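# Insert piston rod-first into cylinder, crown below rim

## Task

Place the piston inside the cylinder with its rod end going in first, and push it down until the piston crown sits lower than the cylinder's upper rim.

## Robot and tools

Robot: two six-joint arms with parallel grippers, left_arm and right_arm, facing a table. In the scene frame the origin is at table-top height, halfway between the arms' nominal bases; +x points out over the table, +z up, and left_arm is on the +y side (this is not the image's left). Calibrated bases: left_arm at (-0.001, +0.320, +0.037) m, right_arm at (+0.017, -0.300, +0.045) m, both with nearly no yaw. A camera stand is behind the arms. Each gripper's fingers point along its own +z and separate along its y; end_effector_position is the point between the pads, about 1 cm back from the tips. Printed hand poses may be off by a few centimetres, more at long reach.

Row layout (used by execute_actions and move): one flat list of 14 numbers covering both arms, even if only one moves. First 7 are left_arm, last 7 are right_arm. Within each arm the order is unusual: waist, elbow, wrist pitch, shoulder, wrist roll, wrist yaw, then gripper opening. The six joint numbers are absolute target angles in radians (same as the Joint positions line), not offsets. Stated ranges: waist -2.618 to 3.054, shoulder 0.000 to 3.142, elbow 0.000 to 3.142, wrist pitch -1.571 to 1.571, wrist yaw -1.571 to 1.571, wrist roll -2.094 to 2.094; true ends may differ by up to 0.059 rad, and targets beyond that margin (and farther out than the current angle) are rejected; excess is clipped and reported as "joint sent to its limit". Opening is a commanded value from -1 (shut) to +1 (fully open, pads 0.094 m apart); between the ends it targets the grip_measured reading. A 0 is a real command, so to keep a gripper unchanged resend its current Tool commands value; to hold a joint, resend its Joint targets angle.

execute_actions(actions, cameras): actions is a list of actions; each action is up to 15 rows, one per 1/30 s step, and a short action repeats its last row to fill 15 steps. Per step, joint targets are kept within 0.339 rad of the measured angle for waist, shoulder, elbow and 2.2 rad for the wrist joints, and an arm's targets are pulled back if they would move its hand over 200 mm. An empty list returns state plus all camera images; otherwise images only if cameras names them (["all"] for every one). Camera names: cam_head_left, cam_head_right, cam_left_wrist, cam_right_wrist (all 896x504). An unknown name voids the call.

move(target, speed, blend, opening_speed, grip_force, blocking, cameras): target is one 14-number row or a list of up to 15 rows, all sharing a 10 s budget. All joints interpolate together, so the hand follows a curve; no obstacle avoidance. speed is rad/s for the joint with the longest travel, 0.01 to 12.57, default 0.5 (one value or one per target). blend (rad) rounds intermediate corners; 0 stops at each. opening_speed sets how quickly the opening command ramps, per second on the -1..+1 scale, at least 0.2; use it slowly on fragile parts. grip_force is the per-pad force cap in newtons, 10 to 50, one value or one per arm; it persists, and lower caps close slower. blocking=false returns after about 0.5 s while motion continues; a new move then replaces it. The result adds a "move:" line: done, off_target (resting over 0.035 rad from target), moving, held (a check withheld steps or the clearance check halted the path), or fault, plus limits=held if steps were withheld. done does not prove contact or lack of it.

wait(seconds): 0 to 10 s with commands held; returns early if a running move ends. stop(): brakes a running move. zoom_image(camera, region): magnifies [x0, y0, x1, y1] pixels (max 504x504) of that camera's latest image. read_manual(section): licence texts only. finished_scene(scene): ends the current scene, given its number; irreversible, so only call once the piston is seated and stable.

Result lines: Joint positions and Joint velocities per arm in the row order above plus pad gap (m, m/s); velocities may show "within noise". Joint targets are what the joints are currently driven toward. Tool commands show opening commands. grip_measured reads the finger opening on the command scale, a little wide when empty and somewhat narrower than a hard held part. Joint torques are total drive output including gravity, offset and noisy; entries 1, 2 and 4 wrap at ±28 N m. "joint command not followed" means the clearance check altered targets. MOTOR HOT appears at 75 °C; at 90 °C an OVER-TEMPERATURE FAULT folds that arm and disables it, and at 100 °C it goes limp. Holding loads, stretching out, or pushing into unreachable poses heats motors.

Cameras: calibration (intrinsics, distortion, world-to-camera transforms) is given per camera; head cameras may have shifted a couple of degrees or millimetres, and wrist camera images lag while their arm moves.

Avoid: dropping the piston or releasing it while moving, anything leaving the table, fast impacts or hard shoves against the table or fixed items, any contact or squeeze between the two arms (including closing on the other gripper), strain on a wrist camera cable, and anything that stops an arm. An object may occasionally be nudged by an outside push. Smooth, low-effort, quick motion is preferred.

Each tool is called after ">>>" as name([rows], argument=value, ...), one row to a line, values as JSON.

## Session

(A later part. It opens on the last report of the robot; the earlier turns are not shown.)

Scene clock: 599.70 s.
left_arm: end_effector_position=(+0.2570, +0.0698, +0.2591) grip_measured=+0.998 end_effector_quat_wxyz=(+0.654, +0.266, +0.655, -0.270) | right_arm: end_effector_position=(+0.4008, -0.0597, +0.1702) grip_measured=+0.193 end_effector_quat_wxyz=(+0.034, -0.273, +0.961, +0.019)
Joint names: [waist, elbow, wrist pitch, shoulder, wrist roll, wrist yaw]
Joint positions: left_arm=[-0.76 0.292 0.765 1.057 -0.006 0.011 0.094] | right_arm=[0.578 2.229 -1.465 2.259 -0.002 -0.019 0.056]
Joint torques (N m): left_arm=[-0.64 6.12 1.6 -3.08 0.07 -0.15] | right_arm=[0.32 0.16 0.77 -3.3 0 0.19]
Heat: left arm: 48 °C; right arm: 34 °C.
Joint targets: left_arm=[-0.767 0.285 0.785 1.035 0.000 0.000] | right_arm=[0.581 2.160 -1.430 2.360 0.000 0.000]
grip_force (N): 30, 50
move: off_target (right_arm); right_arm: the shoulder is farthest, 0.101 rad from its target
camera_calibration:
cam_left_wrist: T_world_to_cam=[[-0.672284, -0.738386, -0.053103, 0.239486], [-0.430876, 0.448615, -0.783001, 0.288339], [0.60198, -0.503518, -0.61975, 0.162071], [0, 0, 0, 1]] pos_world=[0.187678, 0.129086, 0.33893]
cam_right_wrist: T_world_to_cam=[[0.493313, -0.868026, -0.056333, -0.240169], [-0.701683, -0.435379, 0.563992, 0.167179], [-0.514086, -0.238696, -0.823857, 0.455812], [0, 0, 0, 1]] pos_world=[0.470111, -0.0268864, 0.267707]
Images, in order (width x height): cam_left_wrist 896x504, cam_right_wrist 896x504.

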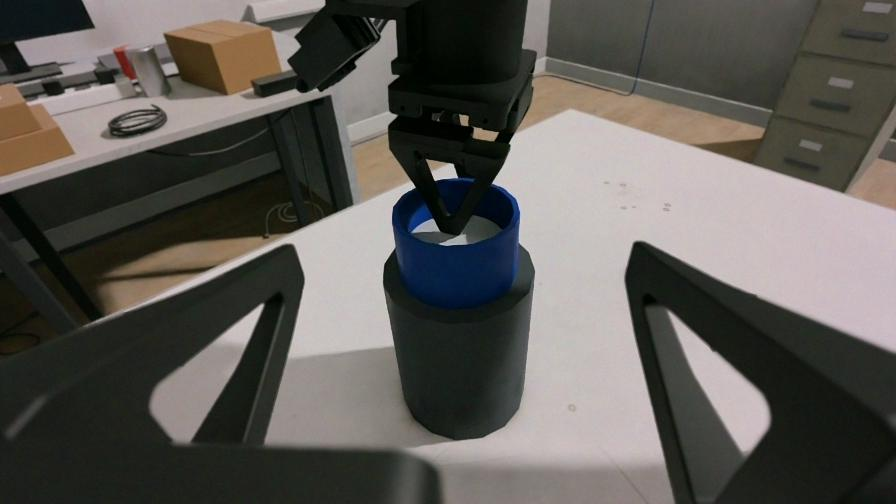

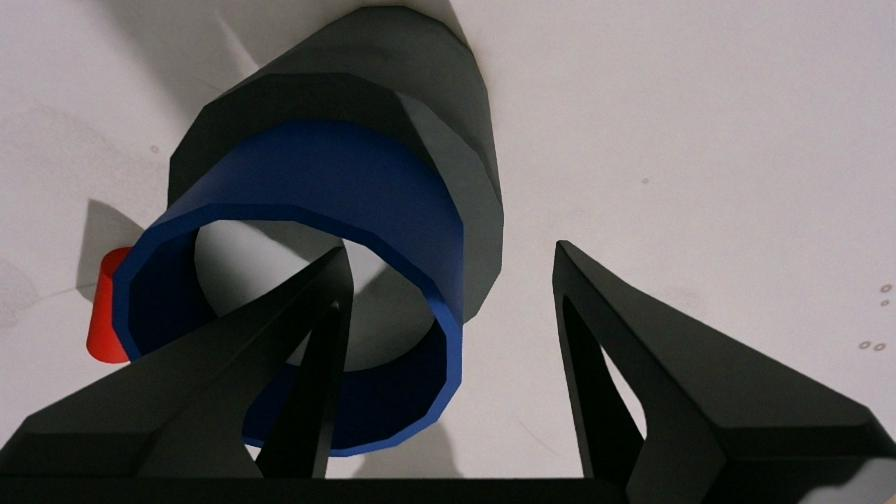

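>>> move(target=[-0.767, 0.285, 0.785, 1.035, 0.0, 0.0, 1.0, 0.581, 2.12, -1.41, 2.39, 0.0, 0.01, 0.1915], speed=0.06, cameras=[])

>>> move(target=[-0.767, 0.285, 0.785, 1.035, 0.0, 0.0, 1.0, 0.581, 2.09, -1.39, 2.41, 0.0, 0.01, 0.1915], speed=0.06, cameras=["cam_left_wrist"])

>>> zoom_image(camera="cam_left_wrist", region=[370, 70, 545, 320])

Scene clock: 601.23 s.
left_arm: end_effector_position=(+0.2570, +0.0698, +0.2591) grip_measured=+0.998 end_effector_quat_wxyz=(+0.654, +0.266, +0.655, -0.270) | right_arm: end_effector_position=(+0.4002, -0.0603, +0.1671) grip_measured=+0.193 end_effector_quat_wxyz=(+0.032, -0.271, +0.962, +0.022)
Joint names: [waist, elbow, wrist pitch, shoulder, wrist roll, wrist yaw]
Joint positions: left_arm=[-0.76 0.292 0.765 1.057 -0.006 0.011 0.094] | right_arm=[0.575 2.206 -1.451 2.253 -0.002 -0.025 0.056]
Joint torques (N m): left_arm=[-0.65 6.12 1.6 -3.08 0.06 -0.14] | right_arm=[0.62 -1.2 0.88 0.05 0.03 0.35]
Heat: left arm: 48 °C; right arm: 34 °C.
Joint targets: left_arm=[-0.767 0.285 0.785 1.035 0.000 0.000] | right_arm=[0.581 2.120 -1.410 2.390 0.000 0.010]
grip_force (N): 30, 50
move: off_target (right_arm); right_arm: the shoulder is farthest, 0.137 rad from its target
No camera images: "cameras" was empty.

Scene clock: 601.97 s.
left_arm: end_effector_position=(+0.2570, +0.0698, +0.2591) grip_measured=+0.998 end_effector_quat_wxyz=(+0.654, +0.266, +0.655, -0.270) | right_arm: end_effector_position=(+0.4001, -0.0604, +0.1608) grip_measured=+0.193 end_effector_quat_wxyz=(+0.029, -0.271, +0.962, +0.022)
Joint names: [waist, elbow, wrist pitch, shoulder, wrist roll, wrist yaw]
Joint positions: left_arm=[-0.76 0.292 0.765 1.057 -0.006 0.011 0.094] | right_arm=[0.574 2.184 -1.433 2.255 -0.002 -0.027 0.056]
Joint torques (N m): left_arm=[-0.65 6.12 1.6 -3.08 0.06 -0.15] | right_arm=[0.76 -1.8 0.87 1.72 0.03 0.4]
Heat: left arm: 48 °C; right arm: 34 °C.
Joint targets: left_arm=[-0.767 0.285 0.785 1.035 0.000 0.000] | right_arm=[0.581 2.090 -1.390 2.410 0.000 0.010]
grip_force (N): 30, 50
move: off_target (right_arm); right_arm: the shoulder is farthest, 0.155 rad from its target
camera_calibration:
cam_left_wrist: T_world_to_cam=[[-0.672284, -0.738386, -0.053103, 0.239486], [-0.430876, 0.448615, -0.783001, 0.288339], [0.60198, -0.503518, -0.61975, 0.162071], [0, 0, 0, 1]] pos_world=[0.187678, 0.129086, 0.33893]
Images, in order (width x height): cam_left_wrist 896x504.

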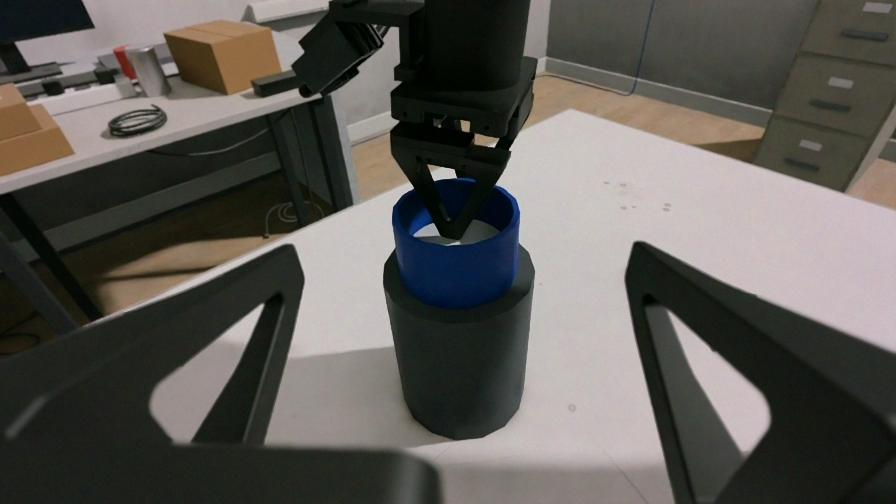

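Scaled by 2.016 from the camera's 896x504 image, which has a finer 1280x720 frame.

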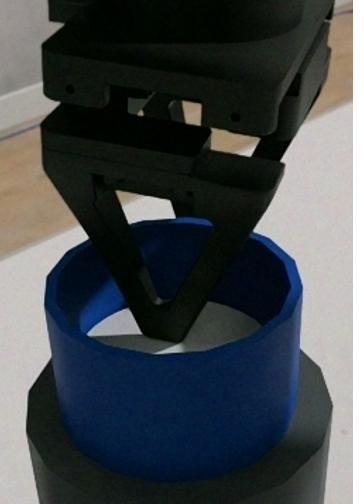

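>>> move(target=[-0.767, 0.285, 0.785, 1.035, 0.0, 0.0, 1.0, 0.581, 2.06, -1.37, 2.42, 0.0, 0.01, 0.1915], speed=0.06, cameras=["cam_right_wrist"])

>>> move(target=[-0.767, 0.285, 0.785, 1.035, 0.0, 0.0, 1.0, 0.581, 2.035, -1.355, 2.43, 0.0, 0.01, 0.1915], speed=0.06, cameras=["cam_left_wrist", "cam_right_wrist"])

>>> zoom_image(camera="cam_left_wrist", region=[370, 70, 545, 320])

Scene clock: 603.40 s.
left_arm: end_effector_position=(+0.2570, +0.0698, +0.2591) grip_measured=+0.998 end_effector_quat_wxyz=(+0.654, +0.266, +0.655, -0.270) | right_arm: end_effector_position=(+0.4001, -0.0604, +0.1596) grip_measured=+0.193 end_effector_quat_wxyz=(+0.028, -0.269, +0.962, +0.027)
Joint names: [waist, elbow, wrist pitch, shoulder, wrist roll, wrist yaw]
Joint positions: left_arm=[-0.76 0.292 0.765 1.057 -0.006 0.011 0.094] | right_arm=[0.57 2.174 -1.425 2.252 -0.002 -0.037 0.056]
Joint torques (N m): left_arm=[-0.64 6.13 1.6 -3.1 0.06 -0.14] | right_arm=[1.09 -3.41 1.01 3.06 0.03 0.46]
Heat: left arm: 48 °C; right arm: 33 °C.
Joint targets: left_arm=[-0.767 0.285 0.785 1.035 0.000 0.000] | right_arm=[0.581 2.060 -1.370 2.420 0.000 0.010]
grip_force (N): 30, 50
move: off_target (right_arm); right_arm: the shoulder is farthest, 0.168 rad from its target
camera_calibration:
cam_right_wrist: T_world_to_cam=[[0.486798, -0.870411, -0.0735698, -0.235886], [-0.696008, -0.43739, 0.569441, 0.169028], [-0.527826, -0.225998, -0.818733, 0.451996], [0, 0, 0, 1]] pos_world=[0.471049, -0.0292363, 0.256458]
Images, in order (width x height): cam_right_wrist 896x504.

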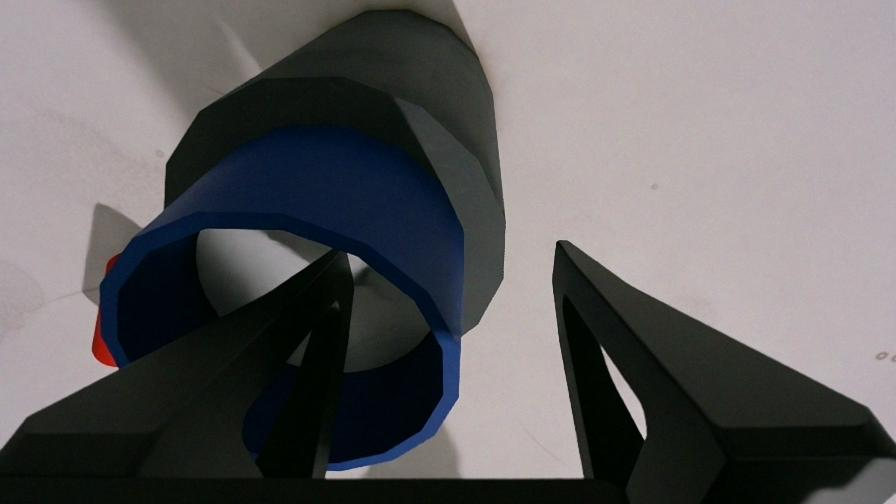

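Scene clock: 604.10 s.
left_arm: end_effector_position=(+0.2570, +0.0698, +0.2591) grip_measured=+0.998 end_effector_quat_wxyz=(+0.654, +0.266, +0.655, -0.270) | right_arm: end_effector_position=(+0.4004, -0.0606, +0.1303) grip_measured=+0.192 end_effector_quat_wxyz=(+0.008, -0.269, +0.963, +0.022)
Joint names: [waist, elbow, wrist pitch, shoulder, wrist roll, wrist yaw]
Joint positions: left_arm=[-0.76 0.292 0.765 1.057 -0.006 0.011 0.094] | right_arm=[0.569 2.124 -1.377 2.291 -0.003 -0.039 0.056]
Joint torques (N m): left_arm=[-0.64 6.12 1.6 -3.1 0.07 -0.15] | right_arm=[1.17 -1.35 0.55 -0.12 0.03 0.51]
Heat: left arm: 48 °C; right arm: 33 °C.
Joint targets: left_arm=[-0.767 0.285 0.785 1.035 0.000 0.000] | right_arm=[0.581 2.035 -1.355 2.430 0.000 0.010]
grip_force (N): 30, 50
move: off_target (right_arm); right_arm: the shoulder is farthest, 0.139 rad from its target
camera_calibration:
cam_left_wrist: T_world_to_cam=[[-0.672284, -0.738386, -0.053103, 0.239486], [-0.430876, 0.448615, -0.783001, 0.288339], [0.60198, -0.503518, -0.61975, 0.162071], [0, 0, 0, 1]] pos_world=[0.187678, 0.129086, 0.33893]
cam_right_wrist: T_world_to_cam=[[0.483495, -0.872172, -0.0744937, -0.236923], [-0.674713, -0.425541, 0.603056, 0.173583], [-0.557669, -0.241313, -0.794213, 0.435878], [0, 0, 0, 1]] pos_world=[0.474745, -0.0275878, 0.22385]
Images, in order (width x height): cam_left_wrist 896x504, cam_right_wrist 896x504.

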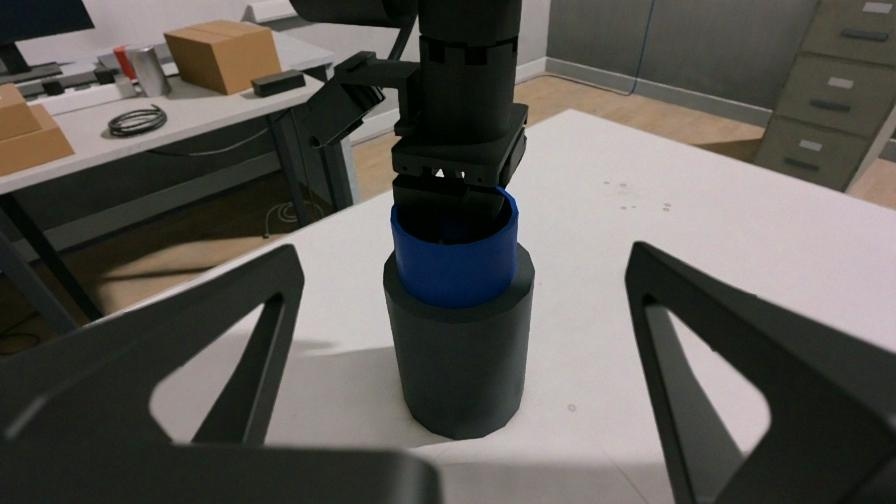

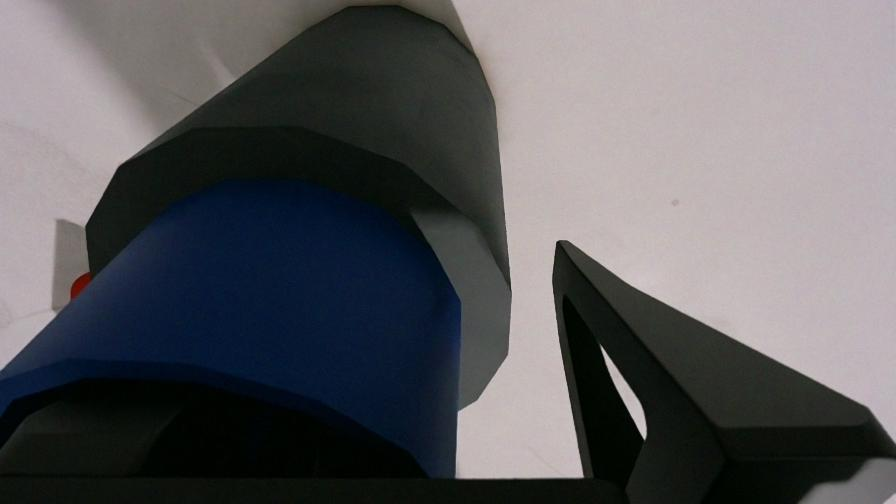

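Scaled by 2.016 from the camera's 896x504 image, which has a finer 1280x720 frame.

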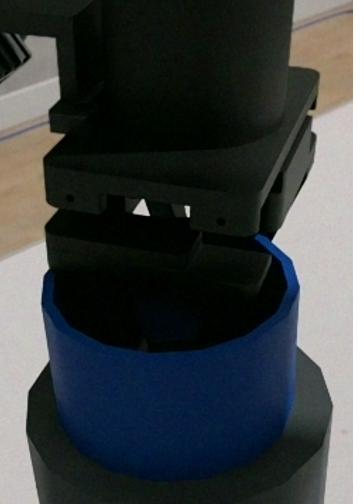

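>>> move([
  [-0.767, 0.285, 0.785, 1.035, 0.0, 0.0, 1.0, 0.575, 2.13, -1.385, 2.30, 0.0, -0.03, 0.1915],
  [-0.767, 0.285, 0.785, 1.035, 0.0, 0.0, 1.0, 0.575, 2.195, -1.415, 2.255, 0.0, -0.03, 0.1915],
], speed=[0.15, 0.1], blend=[0.03, 0], cameras=["cam_left_wrist", "cam_right_wrist"])

>>> zoom_image(camera="cam_left_wrist", region=[370, 70, 545, 320])

Scene clock: 608.60 s.
left_arm: end_effector_position=(+0.2570, +0.0698, +0.2591) grip_measured=+0.998 end_effector_quat_wxyz=(+0.654, +0.266, +0.655, -0.270) | right_arm: end_effector_position=(+0.4014, -0.0600, +0.1436) grip_measured=+0.192 end_effector_quat_wxyz=(+0.015, -0.269, +0.963, +0.024)
Joint names: [waist, elbow, wrist pitch, shoulder, wrist roll, wrist yaw]
Joint positions: left_arm=[-0.76 0.292 0.765 1.057 -0.006 0.011 0.094] | right_arm=[0.569 2.165 -1.41 2.284 -0.003 -0.039 0.056]
Joint torques (N m): left_arm=[-0.65 6.12 1.6 -3.08 0.06 -0.15] | right_arm=[0.62 7.56 0.21 -15.01 0.03 0.09]
Heat: left arm: 48 °C; right arm: 33 °C.
Joint targets: left_arm=[-0.767 0.285 0.785 1.035 0.000 0.000] | right_arm=[0.575 2.195 -1.415 2.255 0.000 -0.030]
grip_force (N): 30, 50
move: done
camera_calibration:
cam_left_wrist: T_world_to_cam=[[-0.672284, -0.738386, -0.053103, 0.239486], [-0.430876, 0.448615, -0.783001, 0.288339], [0.60198, -0.503518, -0.61975, 0.162071], [0, 0, 0, 1]] pos_world=[0.187678, 0.129086, 0.33893]
cam_right_wrist: T_world_to_cam=[[0.484511, -0.871567, -0.0749619, -0.236241], [-0.682322, -0.430148, 0.591108, 0.171066], [-0.547435, -0.23525, -0.803102, 0.444671], [0, 0, 0, 1]] pos_world=[0.474612, -0.0277072, 0.238288]
Images, in order (width x height): cam_left_wrist 896x504, cam_right_wrist 896x504.

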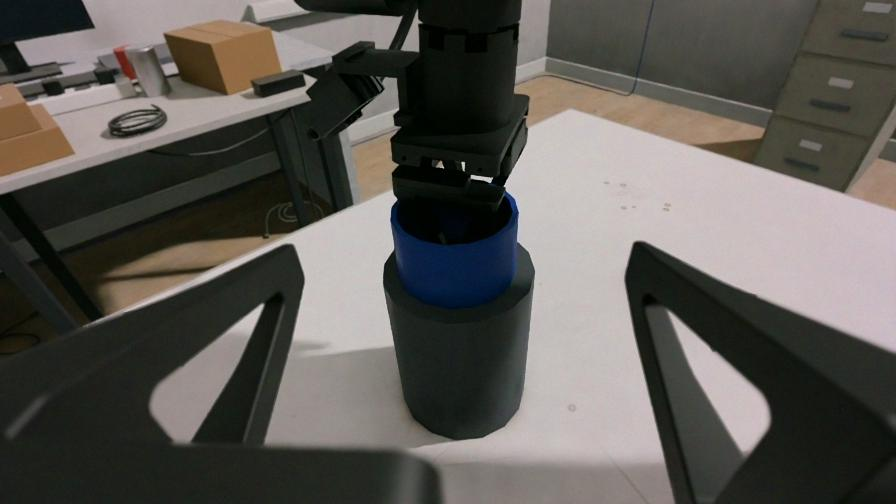

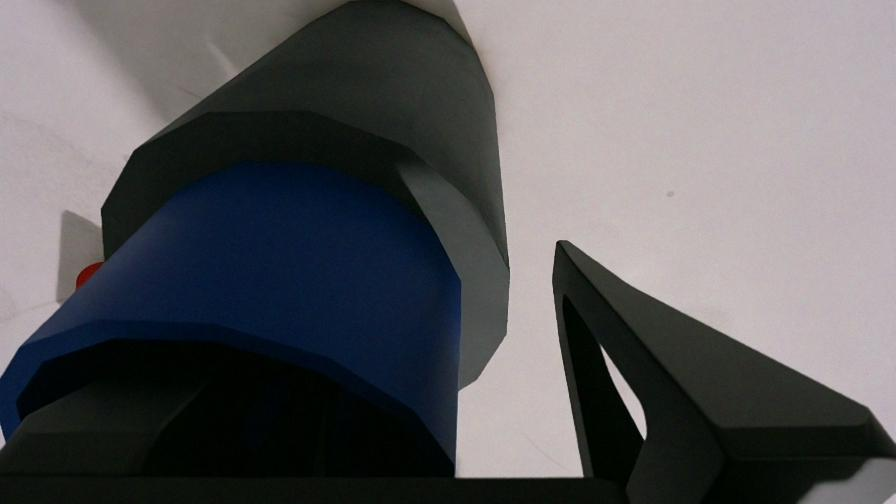

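Scaled by 2.016 from the camera's 896x504 image, which has a finer 1280x720 frame.

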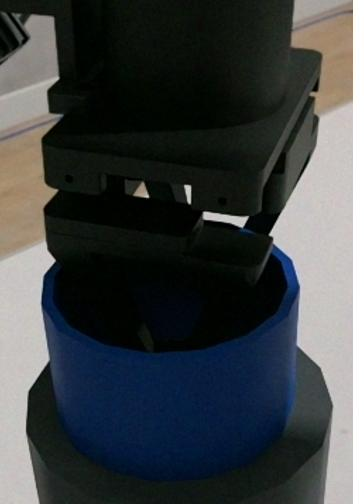

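>>> move([
  [-0.767, 0.285, 0.785, 1.035, 0.0, 0.0, 1.0, 0.575, 2.257, -1.470, 2.237, 0.0, -0.03, 0.1915],
  [-0.767, 0.285, 0.785, 1.035, 0.0, 0.0, 1.0, 0.575, 2.265, -1.473, 2.19, 0.0, -0.03, 0.1915],
  [-0.767, 0.285, 0.785, 1.035, 0.0, 0.0, 1.0, 0.575, 2.341, -1.522, 2.158, 0.0, -0.03, 0.1915],
], speed=[0.08, 0.08, 0.1], blend=[0.01, 0.01, 0], cameras=["cam_left_wrist", "cam_right_wrist", "cam_head_right"])

>>> zoom_image(camera="cam_left_wrist", region=[370, 70, 545, 320])

>>> zoom_image(camera="cam_right_wrist", region=[130, 60, 530, 470])

Scene clock: 612.13 s.
left_arm: end_effector_position=(+0.2570, +0.0698, +0.2591) grip_measured=+0.998 end_effector_quat_wxyz=(+0.654, +0.266, +0.655, -0.270) | right_arm: end_effector_position=(+0.4011, -0.0602, +0.2181) grip_measured=+0.192 end_effector_quat_wxyz=(+0.076, -0.269, +0.959, +0.041)
Joint names: [waist, elbow, wrist pitch, shoulder, wrist roll, wrist yaw]
Joint positions: left_arm=[-0.76 0.292 0.765 1.057 -0.006 0.011 0.094] | right_arm=[0.569 2.312 -1.517 2.197 -0.003 -0.039 0.056]
Joint torques (N m): left_arm=[-0.64 6.12 1.6 -3.1 0.07 -0.14] | right_arm=[0.7 7.25 0.46 -15.24 0.03 0.06]
Heat: left arm: 48 °C; right arm: 34 °C.
Joint targets: left_arm=[-0.767 0.285 0.785 1.035 0.000 0.000] | right_arm=[0.575 2.341 -1.522 2.158 0.000 -0.030]
grip_force (N): 30, 50
move: off_target (right_arm); right_arm: the shoulder is farthest, 0.039 rad from its target
camera_calibration:
cam_left_wrist: T_world_to_cam=[[-0.672284, -0.738386, -0.053103, 0.239486], [-0.430876, 0.448615, -0.783001, 0.288339], [0.60198, -0.503518, -0.61975, 0.162071], [0, 0, 0, 1]] pos_world=[0.187678, 0.129086, 0.33893]
cam_right_wrist: T_world_to_cam=[[0.49285, -0.86656, -0.0785674, -0.232935], [-0.740621, -0.465183, 0.484857, 0.17113], [-0.456705, -0.180773, -0.871058, 0.486028], [0, 0, 0, 1]] pos_world=[0.463516, -0.0343852, 0.322083]
Images, in order (width x height): cam_head_right 896x504, cam_left_wrist 896x504, cam_right_wrist 896x504.

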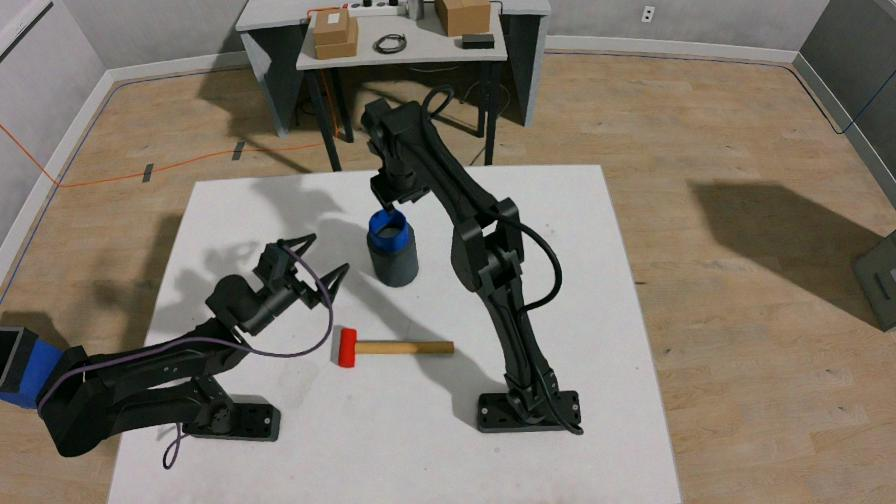

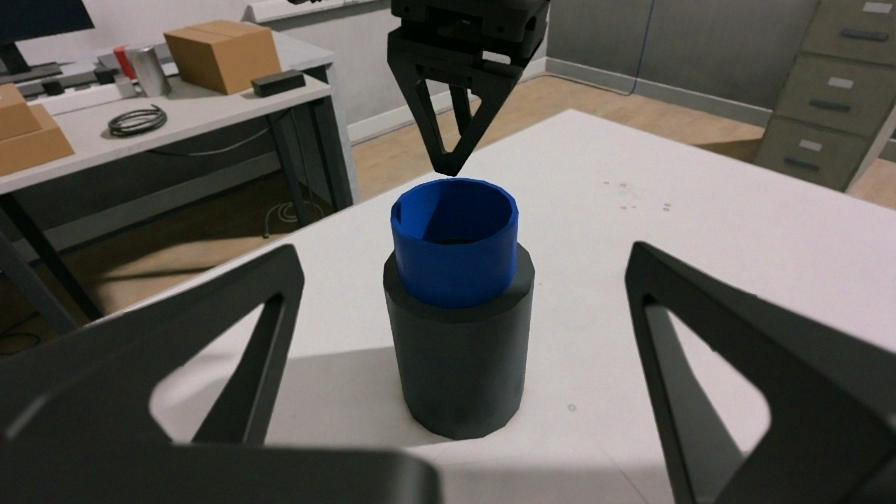

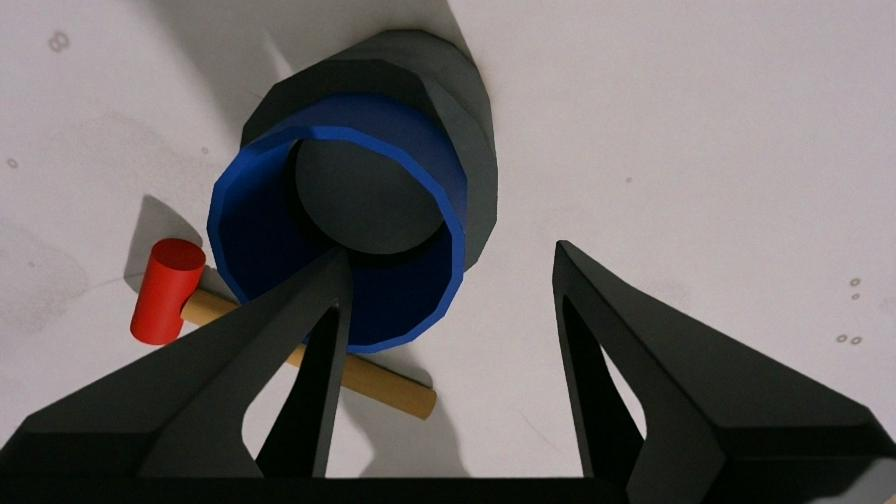

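Scaled by 2.016 from the camera's 896x504 image, which has a finer 1280x720 frame.

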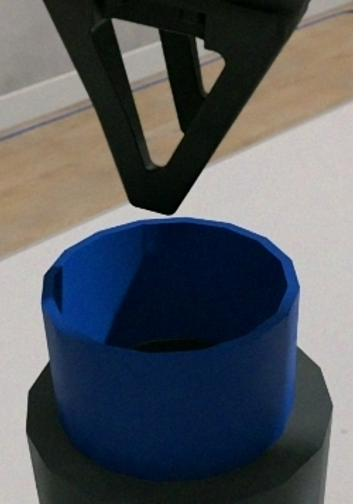

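Scaled by 1.229 from the camera's 896x504 image, which has a finer 1280x720 frame.

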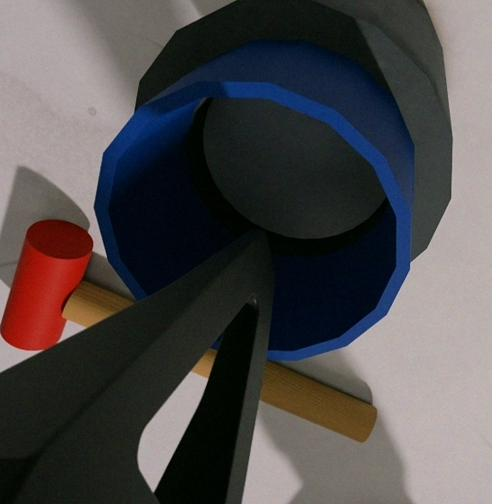

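>>> finished_scene(scene=1)

The scene is finished: the task was done.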